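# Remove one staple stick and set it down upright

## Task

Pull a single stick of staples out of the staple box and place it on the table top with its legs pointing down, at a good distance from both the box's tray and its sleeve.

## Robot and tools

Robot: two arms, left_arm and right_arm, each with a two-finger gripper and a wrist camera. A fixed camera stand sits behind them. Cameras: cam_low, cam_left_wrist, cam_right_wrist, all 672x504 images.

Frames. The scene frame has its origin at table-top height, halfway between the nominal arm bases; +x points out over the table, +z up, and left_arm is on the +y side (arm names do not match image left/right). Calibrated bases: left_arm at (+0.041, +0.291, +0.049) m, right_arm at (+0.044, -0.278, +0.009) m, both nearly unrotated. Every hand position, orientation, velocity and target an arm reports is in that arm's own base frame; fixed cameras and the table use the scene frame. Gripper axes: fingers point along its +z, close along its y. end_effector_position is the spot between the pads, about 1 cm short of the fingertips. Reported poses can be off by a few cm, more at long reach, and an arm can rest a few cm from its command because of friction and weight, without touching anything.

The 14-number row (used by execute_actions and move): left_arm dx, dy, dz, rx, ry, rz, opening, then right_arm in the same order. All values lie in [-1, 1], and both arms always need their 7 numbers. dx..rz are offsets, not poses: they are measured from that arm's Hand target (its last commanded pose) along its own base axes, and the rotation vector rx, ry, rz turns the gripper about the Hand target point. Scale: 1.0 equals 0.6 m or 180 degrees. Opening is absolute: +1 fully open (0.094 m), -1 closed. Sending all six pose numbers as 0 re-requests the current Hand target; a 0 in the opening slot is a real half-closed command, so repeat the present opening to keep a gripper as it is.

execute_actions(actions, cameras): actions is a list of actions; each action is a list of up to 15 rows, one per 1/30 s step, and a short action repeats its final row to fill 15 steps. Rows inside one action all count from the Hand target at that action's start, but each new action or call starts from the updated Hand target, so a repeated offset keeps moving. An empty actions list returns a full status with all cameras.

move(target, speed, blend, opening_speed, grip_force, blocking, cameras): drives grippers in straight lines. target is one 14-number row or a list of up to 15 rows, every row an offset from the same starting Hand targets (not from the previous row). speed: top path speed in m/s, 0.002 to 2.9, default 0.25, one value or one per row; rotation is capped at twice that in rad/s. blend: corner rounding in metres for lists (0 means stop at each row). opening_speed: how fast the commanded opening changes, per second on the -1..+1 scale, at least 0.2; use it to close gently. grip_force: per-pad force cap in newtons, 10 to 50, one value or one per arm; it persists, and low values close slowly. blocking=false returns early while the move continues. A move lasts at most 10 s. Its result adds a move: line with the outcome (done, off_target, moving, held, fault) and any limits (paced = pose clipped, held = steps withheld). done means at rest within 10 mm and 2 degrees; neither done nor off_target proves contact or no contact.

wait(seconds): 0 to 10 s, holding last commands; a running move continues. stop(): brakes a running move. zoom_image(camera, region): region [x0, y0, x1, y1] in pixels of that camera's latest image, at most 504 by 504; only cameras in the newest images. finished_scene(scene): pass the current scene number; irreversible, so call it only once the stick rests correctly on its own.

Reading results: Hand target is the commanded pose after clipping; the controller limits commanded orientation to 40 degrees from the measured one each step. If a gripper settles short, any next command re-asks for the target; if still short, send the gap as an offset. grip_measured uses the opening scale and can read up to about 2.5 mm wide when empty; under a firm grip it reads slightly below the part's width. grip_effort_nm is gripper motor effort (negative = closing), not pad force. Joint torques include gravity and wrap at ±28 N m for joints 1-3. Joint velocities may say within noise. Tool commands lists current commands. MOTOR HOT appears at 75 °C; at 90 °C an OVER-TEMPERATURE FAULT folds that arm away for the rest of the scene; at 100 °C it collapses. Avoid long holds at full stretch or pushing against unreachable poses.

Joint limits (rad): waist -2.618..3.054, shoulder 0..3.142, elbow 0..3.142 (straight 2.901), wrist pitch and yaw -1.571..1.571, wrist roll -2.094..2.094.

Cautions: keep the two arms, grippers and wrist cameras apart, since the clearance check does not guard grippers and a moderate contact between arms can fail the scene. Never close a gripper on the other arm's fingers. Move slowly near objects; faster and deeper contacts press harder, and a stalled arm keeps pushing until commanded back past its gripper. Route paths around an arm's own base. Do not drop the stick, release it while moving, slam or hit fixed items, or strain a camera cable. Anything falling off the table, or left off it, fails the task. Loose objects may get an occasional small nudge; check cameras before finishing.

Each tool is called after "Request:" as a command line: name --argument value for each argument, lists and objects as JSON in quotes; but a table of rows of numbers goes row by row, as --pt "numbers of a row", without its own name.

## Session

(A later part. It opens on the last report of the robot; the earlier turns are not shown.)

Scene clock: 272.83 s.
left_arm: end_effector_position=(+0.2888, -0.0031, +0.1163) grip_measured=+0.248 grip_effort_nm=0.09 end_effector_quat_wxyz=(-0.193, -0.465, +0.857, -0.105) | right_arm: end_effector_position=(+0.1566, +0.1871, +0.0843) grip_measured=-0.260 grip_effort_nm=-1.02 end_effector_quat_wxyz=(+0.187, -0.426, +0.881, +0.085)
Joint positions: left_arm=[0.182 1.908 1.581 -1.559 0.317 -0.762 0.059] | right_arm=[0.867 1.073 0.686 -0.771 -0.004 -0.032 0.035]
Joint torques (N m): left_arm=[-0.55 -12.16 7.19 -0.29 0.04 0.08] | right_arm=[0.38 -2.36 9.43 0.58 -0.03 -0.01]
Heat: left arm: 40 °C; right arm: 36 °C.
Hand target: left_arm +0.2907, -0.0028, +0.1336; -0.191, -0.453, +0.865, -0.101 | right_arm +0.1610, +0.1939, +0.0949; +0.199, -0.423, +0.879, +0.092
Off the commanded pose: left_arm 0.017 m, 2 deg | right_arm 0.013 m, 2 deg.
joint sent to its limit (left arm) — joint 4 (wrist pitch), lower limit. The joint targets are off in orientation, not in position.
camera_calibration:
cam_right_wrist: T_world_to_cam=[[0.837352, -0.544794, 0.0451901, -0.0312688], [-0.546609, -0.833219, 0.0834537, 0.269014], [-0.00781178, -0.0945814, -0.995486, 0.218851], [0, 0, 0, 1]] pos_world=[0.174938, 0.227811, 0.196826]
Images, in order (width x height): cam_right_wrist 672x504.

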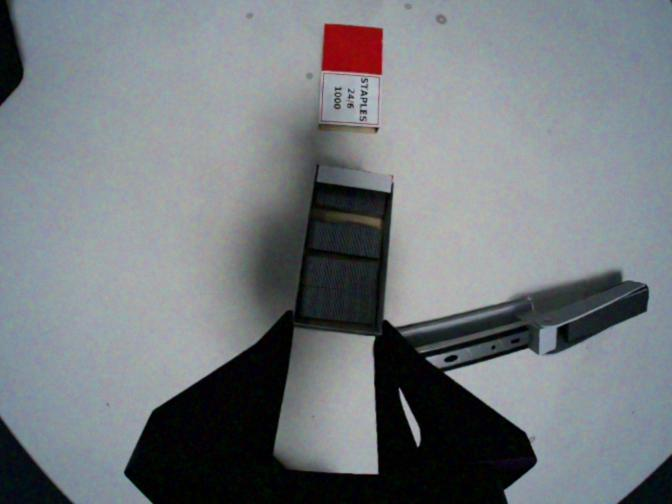

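Request:
execute_actions --actions '[[[0,0,0,0,0,0,0.25,0,0,0,0.0064,0.0082,-0.0224,-0.26],[0,0,0,0,0,0,0.25,0,0,0,0.0064,0.0082,-0.0224,-0.26],[0,0,0,0,0,0,0.25,0,0,0,0.0064,0.0082,-0.0224,-0.26],[0,0,0,0,0,0,0.25,0,0,0,-0.0064,-0.0082,0.0224,-0.26],[0,0,0,0,0,0,0.25,0,0,0,-0.0064,-0.0082,0.0224,-0.26],[0,0,0,0,0,0,0.25,0,0,0,-0.0064,-0.0082,0.0224,-0.26],[0,0,0,0,0,0,0.25,0,0,0,0,0,0,-0.26]]]' --cameras '["cam_right_wrist"]'

Request:
zoom_image --camera "cam_right_wrist" --region '[250, 150, 450, 350]'

Scene clock: 273.87 s.
left_arm: end_effector_position=(+0.2888, -0.0031, +0.1163) grip_measured=+0.248 grip_effort_nm=0.09 end_effector_quat_wxyz=(-0.193, -0.465, +0.857, -0.105) | right_arm: end_effector_position=(+0.1566, +0.1871, +0.0843) grip_measured=-0.260 grip_effort_nm=-1.02 end_effector_quat_wxyz=(+0.187, -0.426, +0.881, +0.085)
Joint positions: left_arm=[0.182 1.908 1.581 -1.559 0.317 -0.762 0.059] | right_arm=[0.867 1.073 0.686 -0.771 -0.004 -0.032 0.035]
Joint torques (N m): left_arm=[-0.54 -12.16 7.21 -0.29 0.03 0.08] | right_arm=[0.39 -2.36 9.44 0.58 -0.04 0.06]
Heat: left arm: 40 °C; right arm: 36 °C.
Hand target: left_arm +0.2907, -0.0028, +0.1336; -0.191, -0.453, +0.865, -0.101 | right_arm +0.1610, +0.1939, +0.0949; +0.199, -0.423, +0.879, +0.092
Off the commanded pose: left_arm 0.017 m, 2 deg | right_arm 0.013 m, 2 deg.
joint sent to its limit (left arm) — joint 4 (wrist pitch), lower limit. The joint targets are off in orientation, not in position.
camera_calibration:
cam_right_wrist: T_world_to_cam=[[0.837236, -0.544947, 0.0454898, -0.0312729], [-0.546789, -0.833095, 0.0835097, 0.269006], [-0.00761099, -0.0947907, -0.995468, 0.218859], [0, 0, 0, 1]] pos_world=[0.174938, 0.227811, 0.196825]
Images, in order (width x height): cam_right_wrist 672x504.

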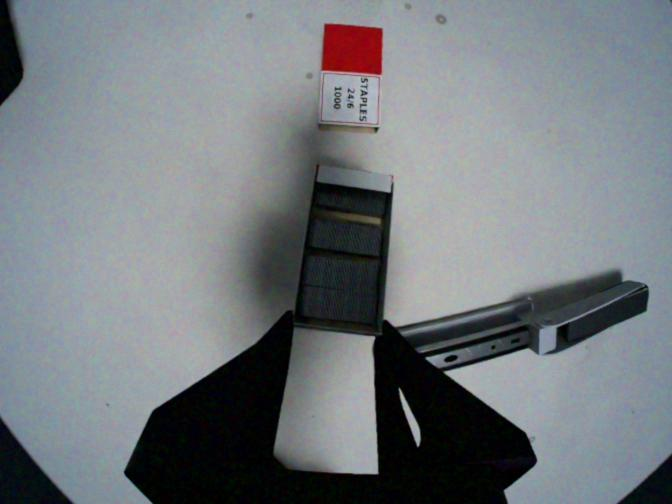

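Scaled by 2.520 from the camera's 672x504 image, which has a finer 960x720 frame.

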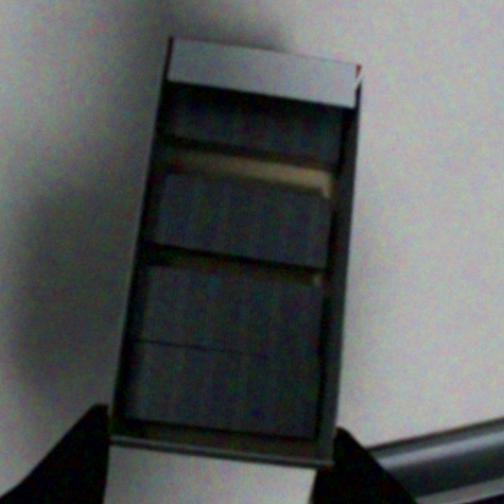

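Request:
execute_actions --actions '[[[0,0,0,0,0,0,0.25,0,0,0,0.0064,0.0082,-0.0224,-0.26],[0,0,0,0,0,0,0.25,0,0,0,0.0064,0.0082,-0.0224,-0.26],[0,0,0,0,0,0,0.25,0,0,0,0.0064,0.0082,-0.0224,-0.26],[0,0,0,0,0,0,0.25,0,0,0,-0.0064,-0.0082,0.0224,-0.26],[0,0,0,0,0,0,0.25,0,0,0,-0.0064,-0.0082,0.0224,-0.26],[0,0,0,0,0,0,0.25,0,0,0,-0.0064,-0.0082,0.0224,-0.26],[0,0,0,0,0,0,0.25,0,0,0,0,0,0,-0.26]]]' --cameras '["cam_right_wrist"]'

Request:
zoom_image --camera "cam_right_wrist" --region '[250, 150, 450, 350]'

Scene clock: 275.20 s.
left_arm: end_effector_position=(+0.2888, -0.0031, +0.1163) grip_measured=+0.248 grip_effort_nm=0.09 end_effector_quat_wxyz=(-0.193, -0.465, +0.857, -0.105) | right_arm: end_effector_position=(+0.1566, +0.1871, +0.0843) grip_measured=-0.260 grip_effort_nm=-1.02 end_effector_quat_wxyz=(+0.187, -0.426, +0.881, +0.085)
Joint positions: left_arm=[0.182 1.908 1.581 -1.559 0.317 -0.762 0.059] | right_arm=[0.867 1.073 0.686 -0.771 -0.004 -0.032 0.035]
Joint torques (N m): left_arm=[-0.55 -12.18 7.2 -0.29 0.03 0.08] | right_arm=[0.4 -2.35 9.42 0.58 -0.04 0]
Heat: left arm: 40 °C; right arm: 36 °C.
Hand target: left_arm +0.2907, -0.0028, +0.1336; -0.191, -0.453, +0.865, -0.101 | right_arm +0.1609, +0.1940, +0.0949; +0.199, -0.423, +0.879, +0.092
Off the commanded pose: left_arm 0.017 m, 2 deg | right_arm 0.013 m, 2 deg.
joint sent to its limit (left arm) — joint 4 (wrist pitch), lower limit. The joint targets are off in orientation, not in position.
camera_calibration:
cam_right_wrist: T_world_to_cam=[[0.837236, -0.544947, 0.0454898, -0.0312729], [-0.546789, -0.833095, 0.0835097, 0.269006], [-0.00761099, -0.0947907, -0.995468, 0.218859], [0, 0, 0, 1]] pos_world=[0.174938, 0.227811, 0.196825]
Images, in order (width x height): cam_right_wrist 672x504.

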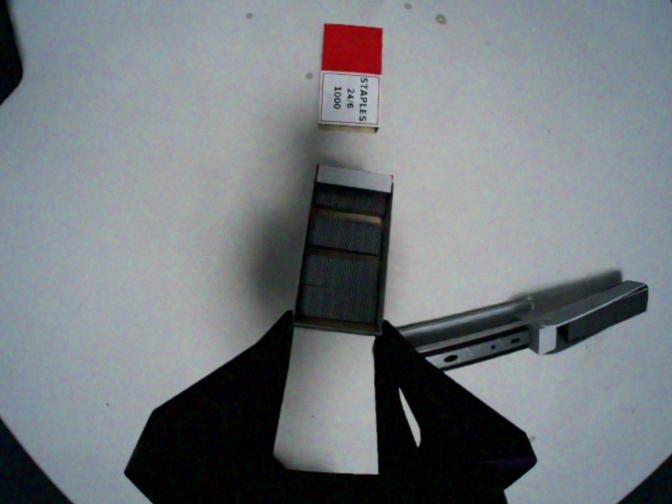

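Scaled by 2.520 from the camera's 672x504 image, which has a finer 960x720 frame.

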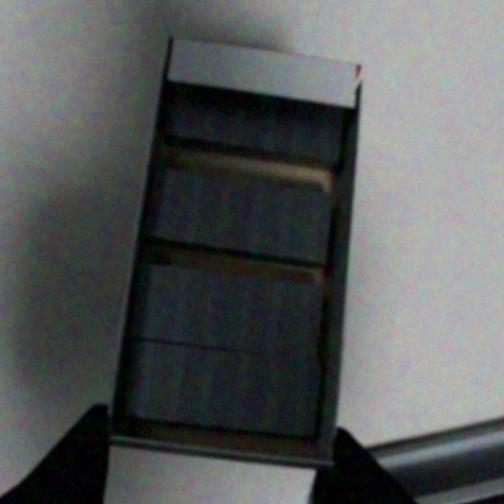

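Request:
execute_actions --actions '[[[0,0,0,0,0,0,0.25,0,0,0,0.0064,0.0082,-0.0224,-0.26],[0,0,0,0,0,0,0.25,0,0,0,0.0064,0.0082,-0.0224,-0.26],[0,0,0,0,0,0,0.25,0,0,0,0.0064,0.0082,-0.0224,-0.26],[0,0,0,0,0,0,0.25,0,0,0,0,0,0,-0.26]]]' --cameras '["cam_right_wrist"]'

Request:
zoom_image --camera "cam_right_wrist" --region '[275, 150, 425, 300]'

Scene clock: 276.43 s.
left_arm: end_effector_position=(+0.2888, -0.0031, +0.1163) grip_measured=+0.248 grip_effort_nm=0.10 end_effector_quat_wxyz=(-0.193, -0.465, +0.857, -0.105) | right_arm: end_effector_position=(+0.1566, +0.1871, +0.0843) grip_measured=-0.260 grip_effort_nm=-1.02 end_effector_quat_wxyz=(+0.186, -0.420, +0.884, +0.086)
Joint positions: left_arm=[0.182 1.908 1.581 -1.559 0.317 -0.762 0.059] | right_arm=[0.867 1.073 0.686 -0.771 -0.004 -0.019 0.035]
Joint torques (N m): left_arm=[-0.55 -12.18 7.2 -0.3 0.03 0.08] | right_arm=[0.43 -2.37 9.43 0.58 -0.03 -0.09]
Heat: left arm: 40 °C; right arm: 36 °C.
Hand target: left_arm +0.2907, -0.0028, +0.1336; -0.191, -0.453, +0.865, -0.101 | right_arm +0.1610, +0.1940, +0.0949; +0.199, -0.423, +0.879, +0.092
Off the commanded pose: left_arm 0.017 m, 2 deg | right_arm 0.013 m, 2 deg.
joint sent to its limit (left arm) — joint 4 (wrist pitch), lower limit. The joint targets are off in orientation, not in position.
camera_calibration:
cam_right_wrist: T_world_to_cam=[[0.830858, -0.555023, 0.0402965, -0.0279682], [-0.556339, -0.826805, 0.0829449, 0.26942], [-0.012719, -0.091334, -0.995739, 0.219083], [0, 0, 0, 1]] pos_world=[0.175913, 0.227244, 0.19693]
Images, in order (width x height): cam_right_wrist 672x504.

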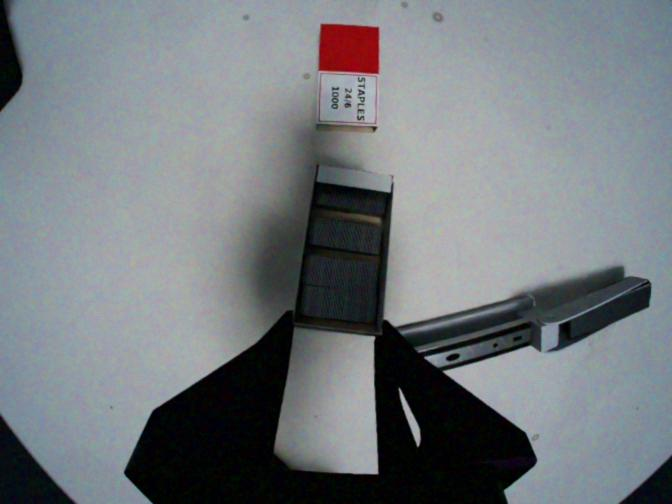

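Scaled by 3.360 from the camera's 672x504 image, which has a finer 960x720 frame.

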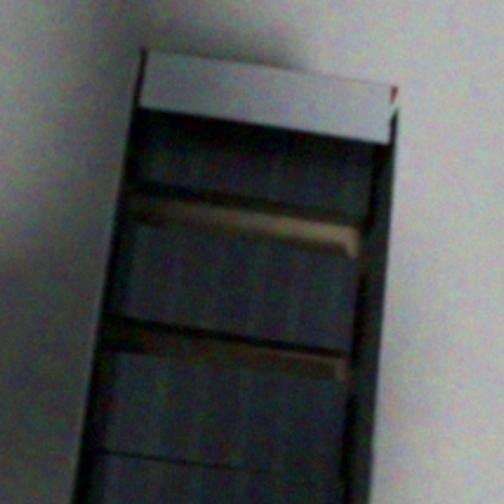

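Request:
move --pt "0 0 0 0 0 0 0.25 0 0 0 0.0855 -0.0668 0 -0.26" --pt "0 0 0 0 0 0 0.25 -0.0033 -0.0033 -0.1 0.0855 -0.0668 0 -0.26" --speed '[0.08,0.1]' --blend '[0.01,0]' --cameras '["cam_right_wrist","cam_low"]'

Request:
zoom_image --camera "cam_right_wrist" --region '[250, 150, 450, 350]'

Request:
zoom_image --camera "cam_low" --region '[180, 130, 480, 430]'

Scene clock: 280.63 s.
left_arm: end_effector_position=(+0.2888, -0.0031, +0.1163) grip_measured=+0.248 grip_effort_nm=0.10 end_effector_quat_wxyz=(-0.193, -0.465, +0.857, -0.105) | right_arm: end_effector_position=(+0.1567, +0.1898, +0.0328) grip_measured=-0.260 grip_effort_nm=-1.02 end_effector_quat_wxyz=(+0.338, -0.402, +0.836, +0.158)
Joint positions: left_arm=[0.182 1.908 1.581 -1.559 0.317 -0.762 0.059] | right_arm=[0.867 0.823 0.182 -0.166 -0.013 -0.023 0.035]
Joint torques (N m): left_arm=[-0.55 -12.18 7.2 -0.29 0.03 0.08] | right_arm=[-0.73 -0.54 6.53 1.21 -0.14 -0.06]
Heat: left arm: 40 °C; right arm: 36 °C.
Hand target: left_arm +0.2907, -0.0028, +0.1336; -0.191, -0.453, +0.865, -0.101 | right_arm +0.1590, +0.1920, +0.0350; +0.345, -0.400, +0.833, +0.164
Off the commanded pose: left_arm 0.017 m, 2 deg | right_arm 0.004 m, 1 deg.
joint sent to its limit (left arm) — joint 4 (wrist pitch), lower limit. The joint targets are off in orientation, not in position.
move: off_target (left_arm)
camera_calibration:
cam_right_wrist: T_world_to_cam=[[0.822952, -0.563398, 0.0730189, -0.0226614], [-0.529072, -0.806868, -0.262768, 0.279181], [0.20696, 0.177613, -0.962092, 0.0814989], [0, 0, 0, 1]] pos_world=[0.149489, 0.198019, 0.153424]
Images, in order (width x height): cam_low 672x504, cam_right_wrist 672x504.

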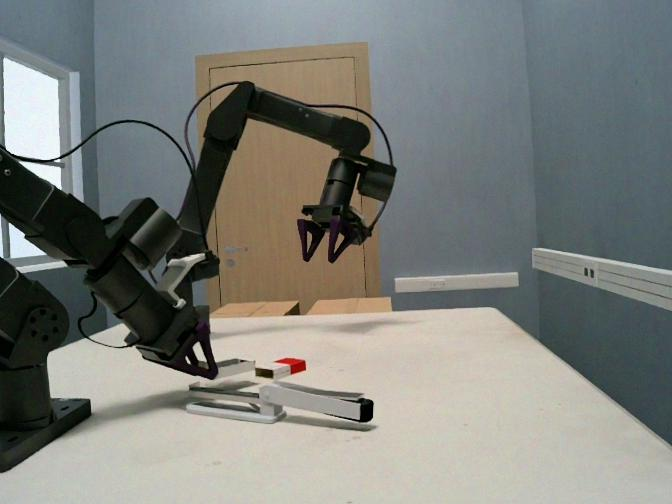

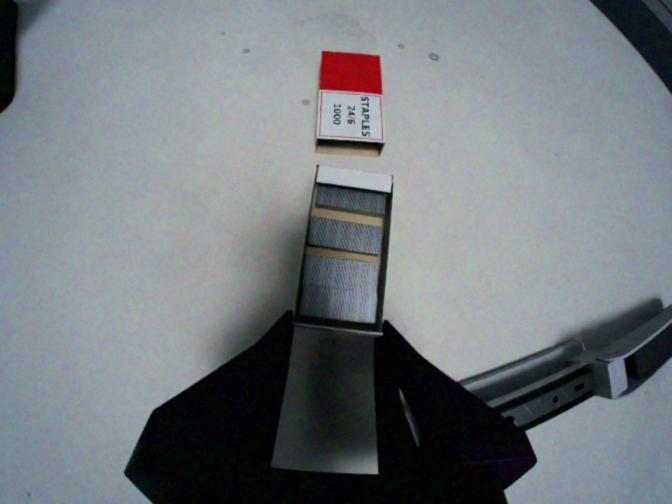

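Scaled by 2.520 from the camera's 672x504 image, which has a finer 960x720 frame.

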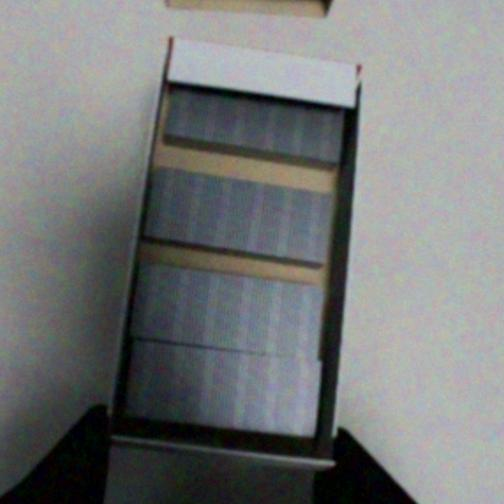

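Scaled by 1.680 from the camera's 672x504 image, which has a finer 960x720 frame.

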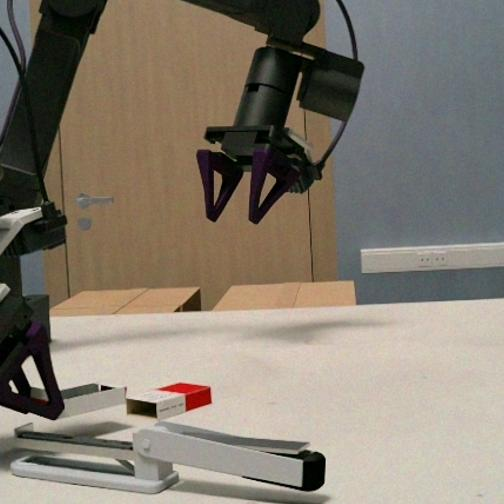

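Request:
move --pt "0 0 0 0 0 0 0.25 0 0 -0.0368 0 0 0 -0.26" --pt "0 0 0 0 0 0 0.25 0 0 -0.0400 0 0 0 -0.26" --speed '[0.05,0.03]' --cameras '["cam_right_wrist"]'

Request:
zoom_image --camera "cam_right_wrist" --region '[250, 150, 450, 350]'

Scene clock: 282.30 s.
left_arm: end_effector_position=(+0.2888, -0.0031, +0.1163) grip_measured=+0.248 grip_effort_nm=0.10 end_effector_quat_wxyz=(-0.193, -0.465, +0.857, -0.105) | right_arm: end_effector_position=(+0.1576, +0.1912, +0.0102) grip_measured=-0.260 grip_effort_nm=-1.02 end_effector_quat_wxyz=(+0.340, -0.401, +0.835, +0.160)
Joint positions: left_arm=[0.182 1.908 1.581 -1.559 0.317 -0.762 0.059] | right_arm=[0.867 0.943 0.105 0.037 -0.014 -0.023 0.035]
Joint torques (N m): left_arm=[-0.55 -12.18 7.19 -0.3 0.03 0.08] | right_arm=[-0.72 -0.76 5.82 1.16 -0.13 -0.05]
Heat: left arm: 40 °C; right arm: 36 °C.
Hand target: left_arm +0.2907, -0.0028, +0.1336; -0.191, -0.453, +0.865, -0.101 | right_arm +0.1589, +0.1919, +0.0108; +0.345, -0.400, +0.833, +0.164
Off the commanded pose: left_arm 0.017 m, 2 deg | right_arm 0.002 m, 1 deg.
joint sent to its limit (left arm) — joint 4 (wrist pitch), lower limit. The joint targets are off in orientation, not in position.
move: off_target (left_arm)
camera_calibration:
cam_right_wrist: T_world_to_cam=[[0.823166, -0.563102, 0.0728944, -0.0211364], [-0.527606, -0.806008, -0.268297, 0.274577], [0.209832, 0.182393, -0.960574, 0.0579931], [0, 0, 0, 1]] pos_world=[0.150099, 0.198832, 0.130916]
Images, in order (width x height): cam_right_wrist 672x504.

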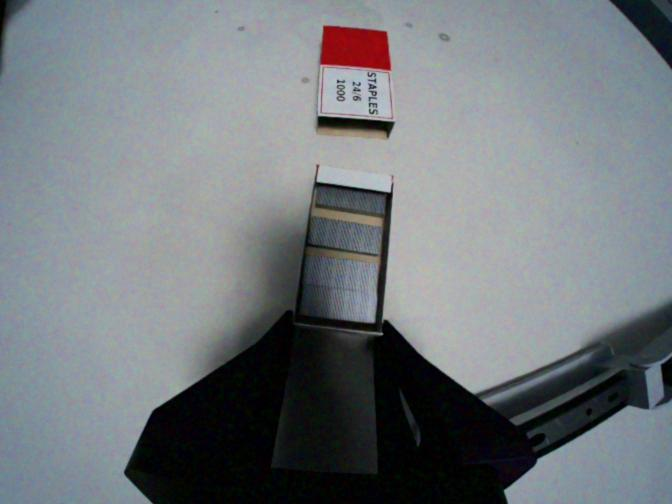

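Scaled by 2.520 from the camera's 672x504 image, which has a finer 960x720 frame.

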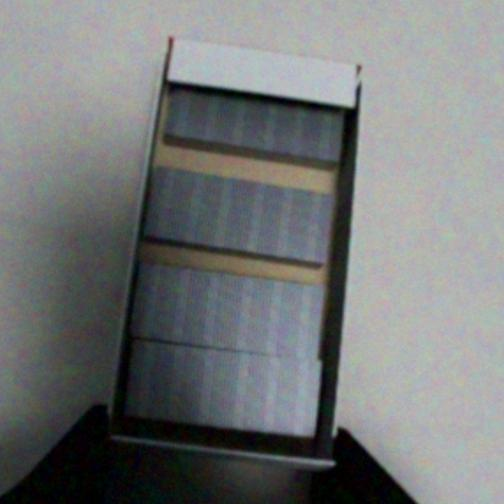

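Request:
move --target '[0,0,0,0,0,0,0.25,0,0,0,0,0,0,0.1]' --opening_speed 0.4 --speed 0.05 --cameras '["cam_right_wrist"]'

Request:
zoom_image --camera "cam_right_wrist" --region '[250, 150, 450, 350]'

Scene clock: 283.67 s.
left_arm: end_effector_position=(+0.2888, -0.0031, +0.1163) grip_measured=+0.248 grip_effort_nm=0.10 end_effector_quat_wxyz=(-0.193, -0.465, +0.857, -0.105) | right_arm: end_effector_position=(+0.1577, +0.1913, +0.0104) grip_measured=+0.098 grip_effort_nm=0.12 end_effector_quat_wxyz=(+0.340, -0.401, +0.835, +0.160)
Joint positions: left_arm=[0.182 1.908 1.581 -1.559 0.317 -0.762 0.059] | right_arm=[0.867 0.943 0.105 0.039 -0.014 -0.023 0.052]
Joint torques (N m): left_arm=[-0.55 -12.16 7.2 -0.29 0.03 0.08] | right_arm=[-0.73 -0.8 5.81 1.17 -0.13 -0.06]
Heat: left arm: 40 °C; right arm: 36 °C.
Hand target: left_arm +0.2907, -0.0028, +0.1336; -0.191, -0.453, +0.865, -0.101 | right_arm +0.1589, +0.1920, +0.0109; +0.345, -0.400, +0.833, +0.164
Off the commanded pose: left_arm 0.017 m, 2 deg | right_arm 0.001 m, 1 deg.
joint sent to its limit (left arm) — joint 4 (wrist pitch), lower limit. The joint targets are off in orientation, not in position.
move: off_target (left_arm)
camera_calibration:
cam_right_wrist: T_world_to_cam=[[0.823131, -0.563143, 0.072982, -0.0210857], [-0.527376, -0.805773, -0.269452, 0.274757], [0.210547, 0.183306, -0.960244, 0.0577361], [0, 0, 0, 1]] pos_world=[0.150101, 0.198934, 0.131014]
Images, in order (width x height): cam_right_wrist 672x504.

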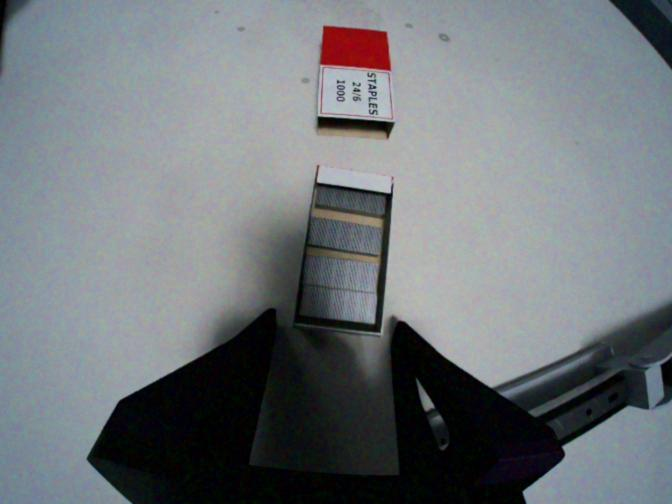

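Scaled by 2.520 from the camera's 672x504 image, which has a finer 960x720 frame.

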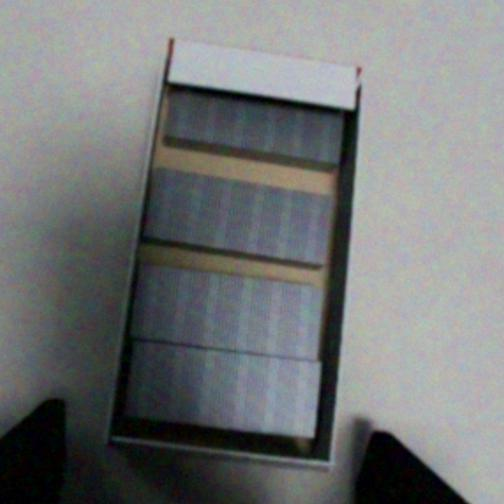

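Request:
move --pt "0 0 0 0 0 0 0.25 -0.0367 -0.045 0.0583 0 0 0 0.25" --pt "0 0 0 0 0 0 0.25 -0.0367 -0.045 0.1583 0 0 0 0.25" --pt "0 0 0 0 0 0 0.25 0.0595 0.0755 0.1583 -0.0282 0.2746 -0.4737 0.25" --speed '[0.1,0.15,0.25]' --blend '[0.01,0.02,0]' --cameras '["cam_right_wrist"]'

Request:
zoom_image --camera "cam_right_wrist" --region '[210, 180, 410, 380]'

Scene clock: 289.00 s.
left_arm: end_effector_position=(+0.2888, -0.0031, +0.1163) grip_measured=+0.248 grip_effort_nm=0.09 end_effector_quat_wxyz=(-0.193, -0.465, +0.857, -0.105) | right_arm: end_effector_position=(+0.1904, +0.2360, +0.1018) grip_measured=+0.248 grip_effort_nm=0.12 end_effector_quat_wxyz=(-0.002, +0.327, +0.945, +0.000)
Joint positions: left_arm=[0.182 1.908 1.581 -1.559 0.317 -0.762 0.059] | right_arm=[0.887 1.697 1.345 -1.221 -0.003 1.554 0.059]
Joint torques (N m): left_arm=[-0.55 -12.18 7.2 -0.29 0.04 0.08] | right_arm=[-0.62 -6.99 8.42 -0.13 0.01 0.05]
Heat: left arm: 40 °C; right arm: 36 °C.
Hand target: left_arm +0.2907, -0.0028, +0.1336; -0.191, -0.453, +0.865, -0.101 | right_arm +0.1947, +0.2373, +0.1059; +0.000, +0.334, +0.942, +0.000
Off the commanded pose: left_arm 0.017 m, 2 deg | right_arm 0.006 m, 1 deg.
joint sent to its limit (left arm) — joint 4 (wrist pitch), lower limit. The joint targets are off in orientation, not in position.
move: off_target (left_arm)
camera_calibration:
cam_right_wrist: T_world_to_cam=[[-0.535365, -0.844612, -0.003881, 0.303401], [-0.743346, 0.468985, 0.476958, 0.0168922], [-0.401024, 0.258232, -0.878918, 0.220931], [0, 0, 0, 1]] pos_world=[0.263586, 0.191282, 0.187301]
Images, in order (width x height): cam_right_wrist 672x504.

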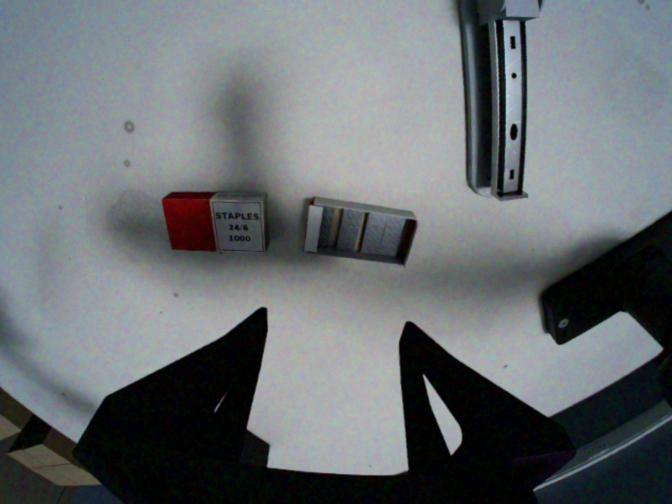

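Scaled by 2.520 from the camera's 672x504 image, which has a finer 960x720 frame.

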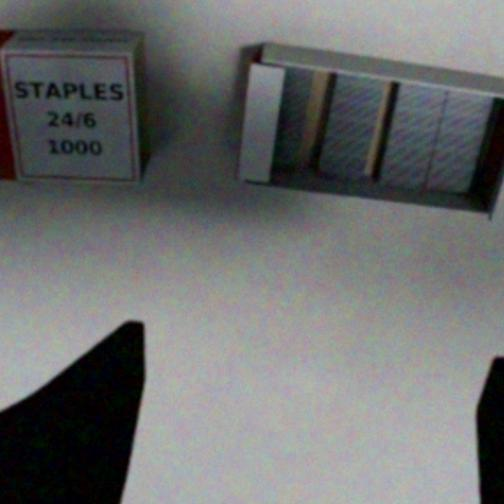

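Request:
move --target '[0,0,0,0,0,0,0.25,-0.0087,-0.0147,-0.0932,0,0,0,-0.64]' --speed 0.12 --cameras '["cam_right_wrist"]'

Request:
zoom_image --camera "cam_right_wrist" --region '[240, 180, 440, 380]'

Scene clock: 291.23 s.
left_arm: end_effector_position=(+0.2888, -0.0031, +0.1163) grip_measured=+0.248 grip_effort_nm=0.10 end_effector_quat_wxyz=(-0.193, -0.465, +0.857, -0.105) | right_arm: end_effector_position=(+0.1866, +0.2304, +0.0527) grip_measured=-0.638 grip_effort_nm=-0.09 end_effector_quat_wxyz=(-0.001, +0.329, +0.944, +0.002)
Joint positions: left_arm=[0.182 1.908 1.581 -1.559 0.317 -0.762 0.059] | right_arm=[0.884 1.707 1.157 -1.018 -0.004 1.555 0.017]
Joint torques (N m): left_arm=[-0.55 -12.18 7.2 -0.29 0.03 0.08] | right_arm=[-0.88 -7.17 5.57 0.09 0.01 0]
Heat: left arm: 40 °C; right arm: 36 °C.
Hand target: left_arm +0.2907, -0.0028, +0.1336; -0.191, -0.453, +0.865, -0.101 | right_arm +0.1894, +0.2285, +0.0500; +0.000, +0.334, +0.942, +0.000
Off the commanded pose: left_arm 0.017 m, 2 deg | right_arm 0.004 m, 1 deg.
joint sent to its limit (left arm) — joint 4 (wrist pitch), lower limit. The joint targets are off in orientation, not in position.
move: off_target (left_arm)
camera_calibration:
cam_right_wrist: T_world_to_cam=[[-0.538255, -0.842735, -0.00889043, 0.296889], [-0.74293, 0.469477, 0.477123, 0.0399495], [-0.397914, 0.263419, -0.878792, 0.175956], [0, 0, 0, 1]] pos_world=[0.259497, 0.185093, 0.138207]
Images, in order (width x height): cam_right_wrist 672x504.

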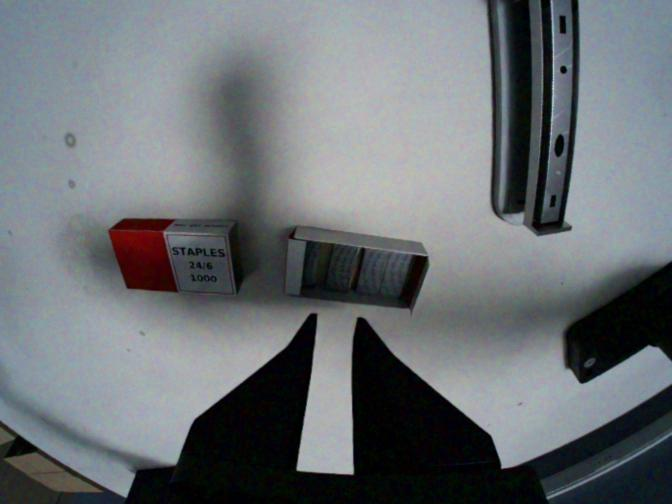

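Scaled by 2.520 from the camera's 672x504 image, which has a finer 960x720 frame.

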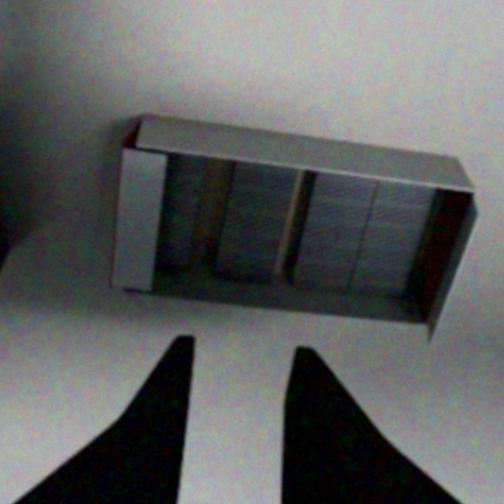

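Request:
move --target '[0,0,0,0,0,0,0.25,-0.0008,-0.0057,-0.0333,0,0,0,-0.64]' --speed 0.08 --cameras '["cam_right_wrist"]'

Request:
zoom_image --camera "cam_right_wrist" --region '[260, 200, 420, 360]'

Scene clock: 293.23 s.
left_arm: end_effector_position=(+0.2888, -0.0031, +0.1163) grip_measured=+0.248 grip_effort_nm=0.10 end_effector_quat_wxyz=(-0.193, -0.465, +0.857, -0.105) | right_arm: end_effector_position=(+0.1871, +0.2275, +0.0335) grip_measured=-0.638 grip_effort_nm=-0.09 end_effector_quat_wxyz=(-0.001, +0.333, +0.943, +0.004)
Joint positions: left_arm=[0.182 1.908 1.581 -1.559 0.317 -0.762 0.059] | right_arm=[0.877 1.722 1.093 -0.936 -0.004 1.555 0.017]
Joint torques (N m): left_arm=[-0.55 -12.16 7.2 -0.29 0.03 0.08] | right_arm=[-0.72 -6.97 5.3 0.08 0.01 -0.06]
Heat: left arm: 40 °C; right arm: 35 °C.
Hand target: left_arm +0.2907, -0.0028, +0.1336; -0.191, -0.453, +0.865, -0.101 | right_arm +0.1889, +0.2251, +0.0299; +0.000, +0.334, +0.943, +0.000
Off the commanded pose: left_arm 0.017 m, 2 deg | right_arm 0.005 m, 0 deg.
joint sent to its limit (left arm) — joint 4 (wrist pitch), lower limit. The joint targets are off in orientation, not in position.
move: off_target (left_arm)
camera_calibration:
cam_right_wrist: T_world_to_cam=[[-0.544347, -0.83877, -0.0122717, 0.294752], [-0.74056, 0.473636, 0.476698, 0.0494607], [-0.394028, 0.268577, -0.878982, 0.158218], [0, 0, 0, 1]] pos_world=[0.259418, 0.18131, 0.11911]
Images, in order (width x height): cam_right_wrist 672x504.

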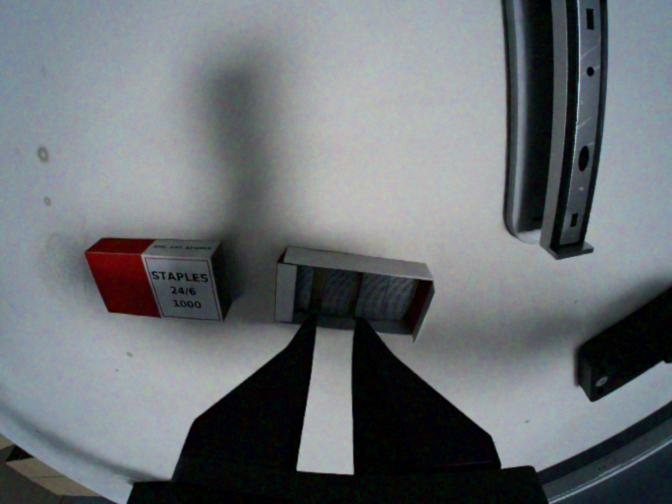

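Scaled by 3.150 from the camera's 672x504 image, which has a finer 960x720 frame.

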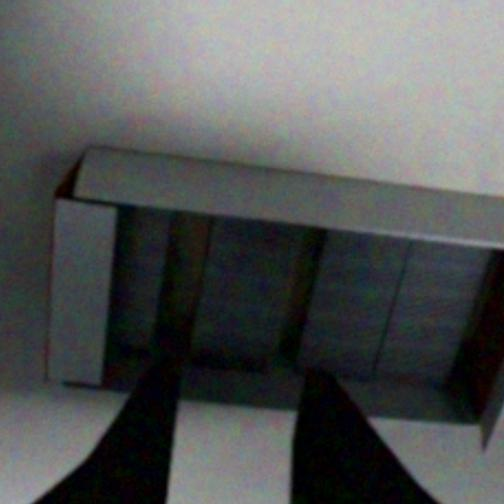

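Request:
move --target '[0,0,0,0,0,0,0.25,-0.0013,-0.0015,-0.0223,0,0,0,-0.64]' --speed 0.06 --cameras '["cam_right_wrist"]'

Request:
zoom_image --camera "cam_right_wrist" --region '[260, 230, 420, 390]'

Scene clock: 294.93 s.
left_arm: end_effector_position=(+0.2888, -0.0031, +0.1163) grip_measured=+0.248 grip_effort_nm=0.09 end_effector_quat_wxyz=(-0.193, -0.465, +0.857, -0.105) | right_arm: end_effector_position=(+0.1866, +0.2269, +0.0206) grip_measured=-0.638 grip_effort_nm=-0.09 end_effector_quat_wxyz=(+0.000, +0.333, +0.943, +0.004)
Joint positions: left_arm=[0.182 1.908 1.581 -1.559 0.317 -0.762 0.059] | right_arm=[0.877 1.738 1.056 -0.881 -0.004 1.555 0.017]
Joint torques (N m): left_arm=[-0.55 -12.18 7.19 -0.29 0.03 0.08] | right_arm=[-0.72 -6.95 5.14 0.07 0 -0.06]
Heat: left arm: 40 °C; right arm: 35 °C.
Hand target: left_arm +0.2907, -0.0028, +0.1336; -0.191, -0.453, +0.865, -0.101 | right_arm +0.1882, +0.2242, +0.0167; +0.000, +0.334, +0.943, +0.000
Off the commanded pose: left_arm 0.017 m, 2 deg | right_arm 0.005 m, 1 deg.
joint sent to its limit (left arm) — joint 4 (wrist pitch), lower limit. The joint targets are off in orientation, not in position.
move: off_target (left_arm)
camera_calibration:
cam_right_wrist: T_world_to_cam=[[-0.544338, -0.838751, -0.0138831, 0.293931], [-0.741052, 0.473046, 0.476518, 0.0557027], [-0.393113, 0.269675, -0.879055, 0.146377], [0, 0, 0, 1]] pos_world=[0.258819, 0.180711, 0.106211]
Images, in order (width x height): cam_right_wrist 672x504.

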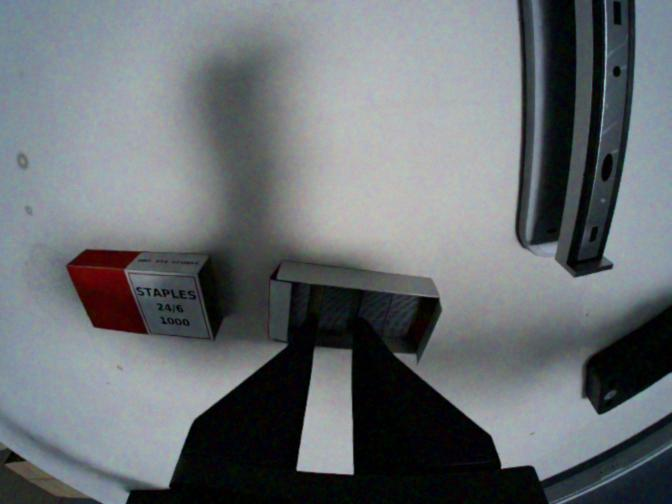

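Scaled by 3.150 from the camera's 672x504 image, which has a finer 960x720 frame.

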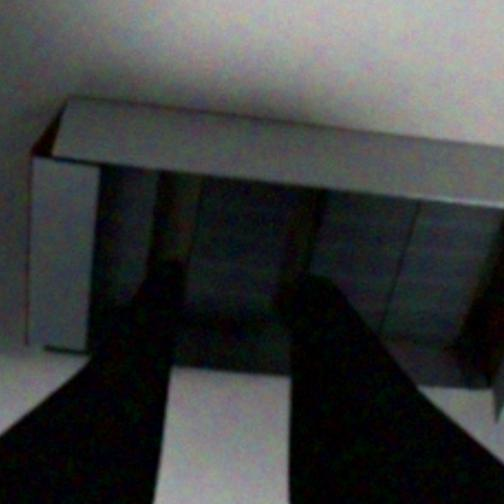

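Request:
zoom_image --camera "cam_right_wrist" --region '[295, 270, 375, 350]'

Scaled by 6.300 from the camera's 672x504 image, which has a finer 960x720 frame.

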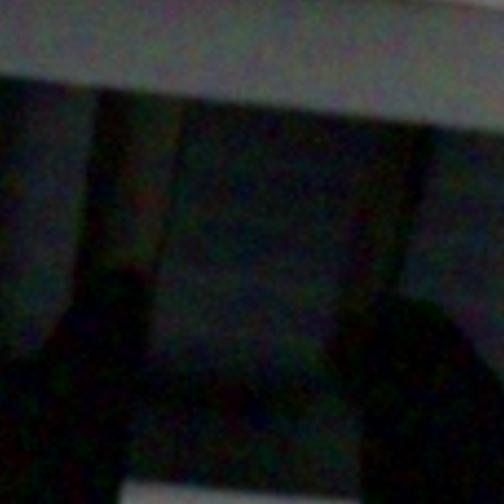

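Request:
move --target '[0,0,0,0,0,0,0.25,0,0,-0.0108,0,0,0,-0.65]' --speed 0.04 --cameras '["cam_right_wrist"]'

Request:
zoom_image --camera "cam_right_wrist" --region '[290, 270, 390, 370]'

Scene clock: 297.00 s.
left_arm: end_effector_position=(+0.2888, -0.0031, +0.1163) grip_measured=+0.248 grip_effort_nm=0.10 end_effector_quat_wxyz=(-0.193, -0.465, +0.857, -0.105) | right_arm: end_effector_position=(+0.1868, +0.2271, +0.0143) grip_measured=-0.648 grip_effort_nm=-0.09 end_effector_quat_wxyz=(+0.000, +0.333, +0.943, +0.005)
Joint positions: left_arm=[0.182 1.908 1.581 -1.559 0.317 -0.762 0.059] | right_arm=[0.877 1.749 1.042 -0.855 -0.004 1.555 0.017]
Joint torques (N m): left_arm=[-0.55 -12.18 7.2 -0.29 0.03 0.07] | right_arm=[-0.72 -6.93 5.04 0.04 0.01 -0.06]
Heat: left arm: 40 °C; right arm: 35 °C.
Hand target: left_arm +0.2907, -0.0028, +0.1336; -0.191, -0.453, +0.865, -0.101 | right_arm +0.1881, +0.2241, +0.0101; +0.000, +0.334, +0.943, +0.000
Off the commanded pose: left_arm 0.017 m, 2 deg | right_arm 0.005 m, 1 deg.
joint sent to its limit (left arm) — joint 4 (wrist pitch), lower limit. The joint targets are off in orientation, not in position.
move: off_target (left_arm)
camera_calibration:
cam_right_wrist: T_world_to_cam=[[-0.544325, -0.838747, -0.0146161, 0.294052], [-0.74127, 0.472762, 0.476461, 0.0588446], [-0.39272, 0.270184, -0.879074, 0.14066], [0, 0, 0, 1]] pos_world=[0.25892, 0.180811, 0.0999117]
Images, in order (width x height): cam_right_wrist 672x504.

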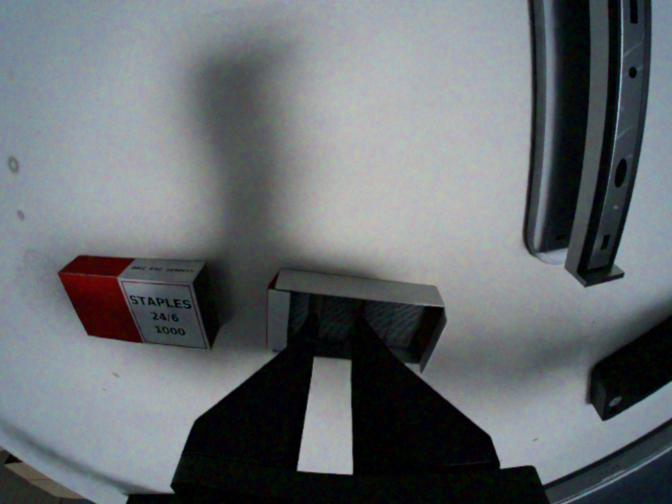

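Scaled by 5.040 from the camera's 672x504 image, which has a finer 960x720 frame.

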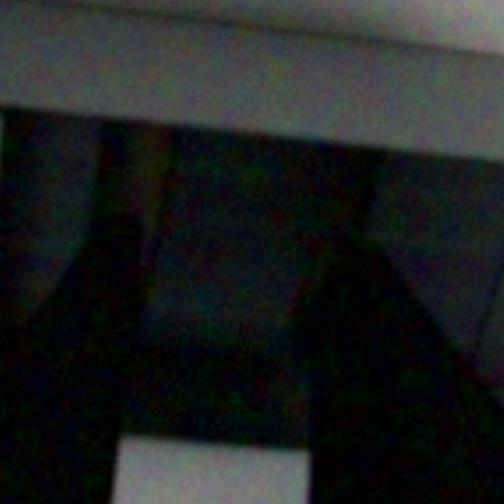

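Request:
move --pt "0 0 0 0 0 0 0.25 0 0 -0.0045 0 0 0 -0.67" --pt "0 0 0 0 0 0 0.25 0 0 -0.0100 0 0 0 -0.67" --speed '[0.03,0.02]' --cameras '["cam_right_wrist"]'

Request:
zoom_image --camera "cam_right_wrist" --region '[290, 270, 390, 370]'

Scene clock: 299.17 s.
left_arm: end_effector_position=(+0.2888, -0.0031, +0.1163) grip_measured=+0.248 grip_effort_nm=0.10 end_effector_quat_wxyz=(-0.193, -0.465, +0.857, -0.105) | right_arm: end_effector_position=(+0.1869, +0.2272, +0.0084) grip_measured=-0.668 grip_effort_nm=-0.09 end_effector_quat_wxyz=(+0.000, +0.333, +0.943, +0.005)
Joint positions: left_arm=[0.182 1.908 1.581 -1.559 0.317 -0.762 0.059] | right_arm=[0.877 1.76 1.029 -0.83 -0.004 1.555 0.016]
Joint torques (N m): left_arm=[-0.55 -12.18 7.19 -0.3 0.04 0.08] | right_arm=[-0.73 -6.97 4.98 0.08 0 -0.06]
Heat: left arm: 40 °C; right arm: 35 °C.
Hand target: left_arm +0.2907, -0.0028, +0.1336; -0.191, -0.453, +0.865, -0.101 | right_arm +0.1881, +0.2242, +0.0041; +0.000, +0.334, +0.943, +0.000
Off the commanded pose: left_arm 0.017 m, 2 deg | right_arm 0.005 m, 1 deg.
joint sent to its limit (left arm) — joint 4 (wrist pitch), lower limit. The joint targets are off in orientation, not in position.
move: off_target (left_arm)
camera_calibration:
cam_right_wrist: T_world_to_cam=[[-0.544334, -0.838736, -0.0149248, 0.294133], [-0.741365, 0.472663, 0.476412, 0.0617296], [-0.392529, 0.270392, -0.879096, 0.135401], [0, 0, 0, 1]] pos_world=[0.25902, 0.180912, 0.0940119]
Images, in order (width x height): cam_right_wrist 672x504.

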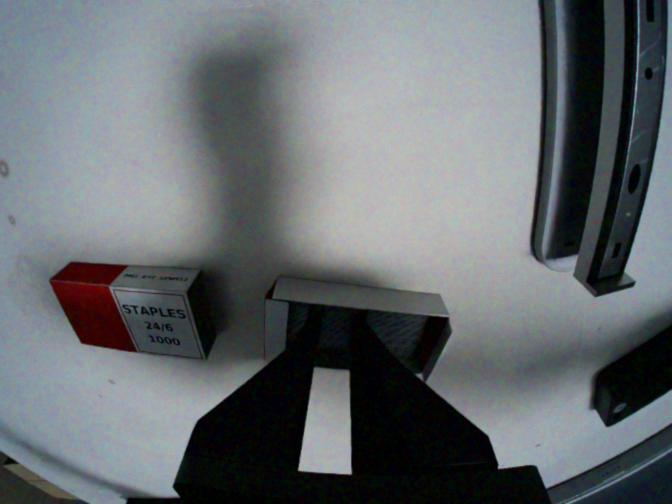

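Scaled by 5.040 from the camera's 672x504 image, which has a finer 960x720 frame.

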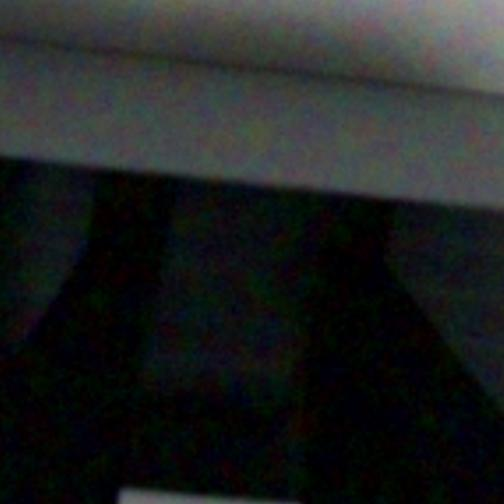

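Request:
move --pt "0 0 0 0 0 0 0.25 0 0 -0.0018 0 0 0 -0.67" --pt "0 0 0 0 0 0 0.25 0 0 -0.0018 0 0 0 -0.76" --speed '[0.02,0.02]' --opening_speed 0.25 --grip_force '[50,25]' --cameras '["cam_right_wrist"]'

Request:
zoom_image --camera "cam_right_wrist" --region '[290, 270, 390, 370]'

Scene clock: 300.87 s.
left_arm: end_effector_position=(+0.2888, -0.0031, +0.1163) grip_measured=+0.248 grip_effort_nm=0.10 end_effector_quat_wxyz=(-0.193, -0.465, +0.857, -0.105) | right_arm: end_effector_position=(+0.1876, +0.2281, +0.0084) grip_measured=-0.733 grip_effort_nm=-0.55 end_effector_quat_wxyz=(+0.001, +0.333, +0.943, +0.007)
Joint positions: left_arm=[0.182 1.908 1.581 -1.559 0.317 -0.762 0.059] | right_arm=[0.877 1.76 1.029 -0.826 -0.004 1.555 0.013]
Joint torques (N m): left_arm=[-0.57 -12.16 7.2 -0.29 0.03 0.08] | right_arm=[-0.73 -6.83 4.79 0.09 0 -0.06]
Heat: left arm: 40 °C; right arm: 35 °C.
Hand target: left_arm +0.2907, -0.0028, +0.1336; -0.191, -0.453, +0.865, -0.101 | right_arm +0.1881, +0.2242, +0.0031; +0.000, +0.334, +0.943, +0.000
Off the commanded pose: left_arm 0.017 m, 2 deg | right_arm 0.007 m, 1 deg.
joint sent to its limit (left arm) — joint 4 (wrist pitch), lower limit. The joint targets are off in orientation, not in position.
grip_force (N): 50, 25
move: off_target (left_arm)
camera_calibration:
cam_right_wrist: T_world_to_cam=[[-0.544306, -0.83866, -0.0194989, 0.295323], [-0.742761, 0.471001, 0.475883, 0.0625292], [-0.38992, 0.273509, -0.879293, 0.134214], [0, 0, 0, 1]] pos_world=[0.259523, 0.181515, 0.0940155]
Images, in order (width x height): cam_right_wrist 672x504.

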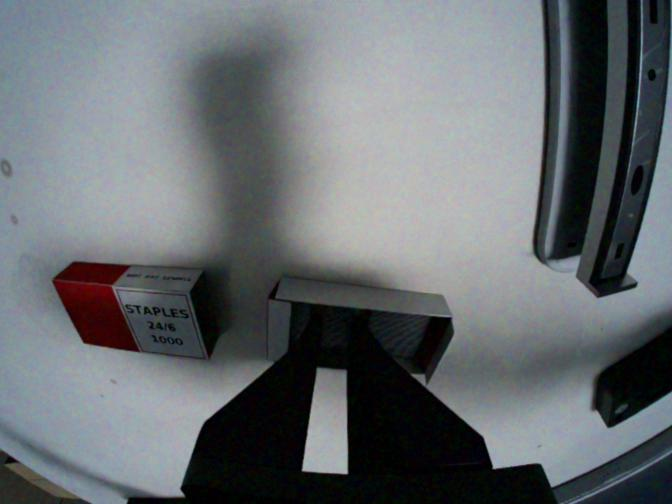

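Scaled by 5.040 from the camera's 672x504 image, which has a finer 960x720 frame.

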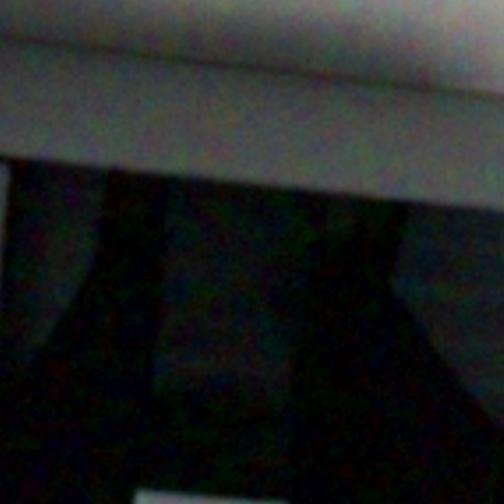

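Request:
move --target '[0,0,0,0,0,0,0.25,0,0,0.0667,0,0,0,-0.76]' --speed 0.05 --cameras '["cam_right_wrist","cam_low"]'

Request:
zoom_image --camera "cam_right_wrist" --region '[250, 200, 450, 400]'

Request:
zoom_image --camera "cam_low" --region '[150, 250, 400, 450]'

Scene clock: 302.63 s.
left_arm: end_effector_position=(+0.2888, -0.0031, +0.1163) grip_measured=+0.248 grip_effort_nm=0.10 end_effector_quat_wxyz=(-0.193, -0.465, +0.857, -0.105) | right_arm: end_effector_position=(+0.1817, +0.2209, +0.0302) grip_measured=-0.734 grip_effort_nm=-0.56 end_effector_quat_wxyz=(-0.008, +0.333, +0.943, -0.016)
Joint positions: left_arm=[0.182 1.908 1.581 -1.559 0.317 -0.762 0.059] | right_arm=[0.877 1.734 1.092 -0.964 -0.004 1.555 0.013]
Joint torques (N m): left_arm=[-0.55 -12.18 7.19 -0.29 0.03 0.08] | right_arm=[-0.7 -10.17 7.61 -0.19 0 -0.06]
Heat: left arm: 40 °C; right arm: 35 °C.
Hand target: left_arm +0.2907, -0.0028, +0.1336; -0.191, -0.453, +0.865, -0.101 | right_arm +0.1881, +0.2241, +0.0430; +0.000, +0.334, +0.943, +0.000
Off the commanded pose: left_arm 0.017 m, 2 deg | right_arm 0.015 m, 2 deg.
joint sent to its limit (left arm) — joint 4 (wrist pitch), lower limit. The joint targets are off in orientation, not in position.
grip_force (N): 50, 25
move: off_target (left_arm, right_arm)
camera_calibration:
cam_right_wrist: T_world_to_cam=[[-0.544124, -0.838504, 0.0289759, 0.284962], [-0.727847, 0.488932, 0.480816, 0.044266], [-0.417333, 0.240533, -0.876343, 0.165139], [0, 0, 0, 1]] pos_world=[0.256191, 0.177577, 0.115177]
Images, in order (width x height): cam_low 672x504, cam_right_wrist 672x504.

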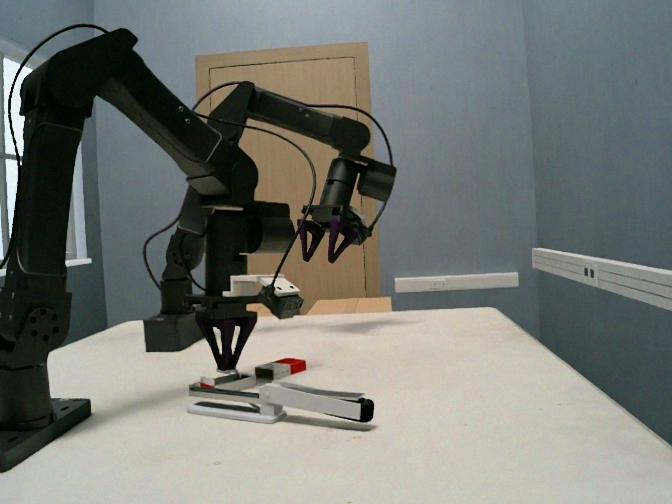

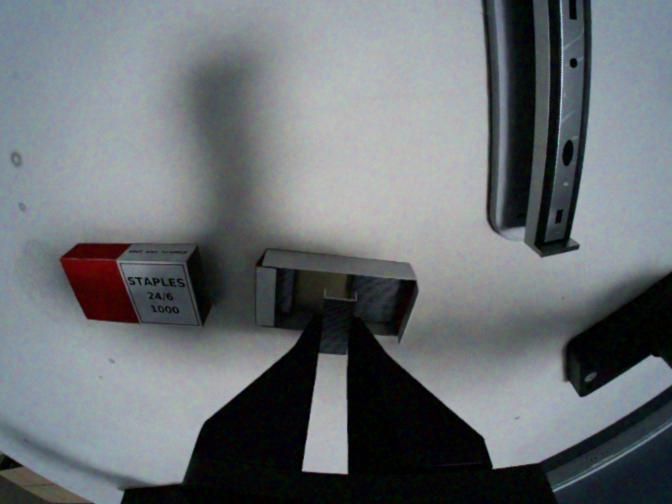

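Scaled by 2.520 from the camera's 672x504 image, which has a finer 960x720 frame.

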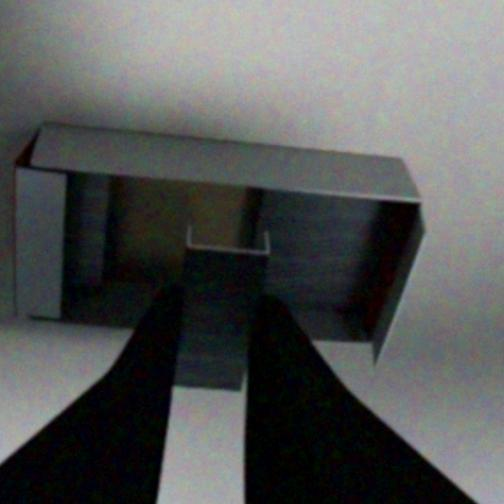

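Scaled by 2.016 from the camera's 672x504 image, which has a finer 960x720 frame.

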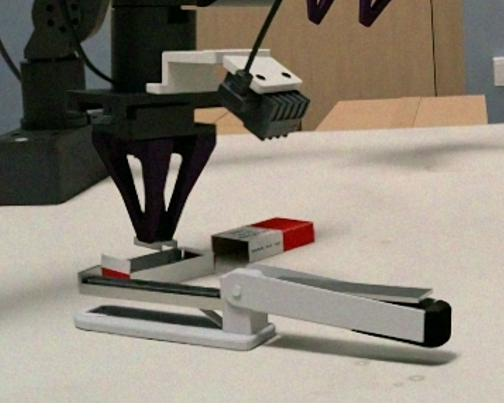

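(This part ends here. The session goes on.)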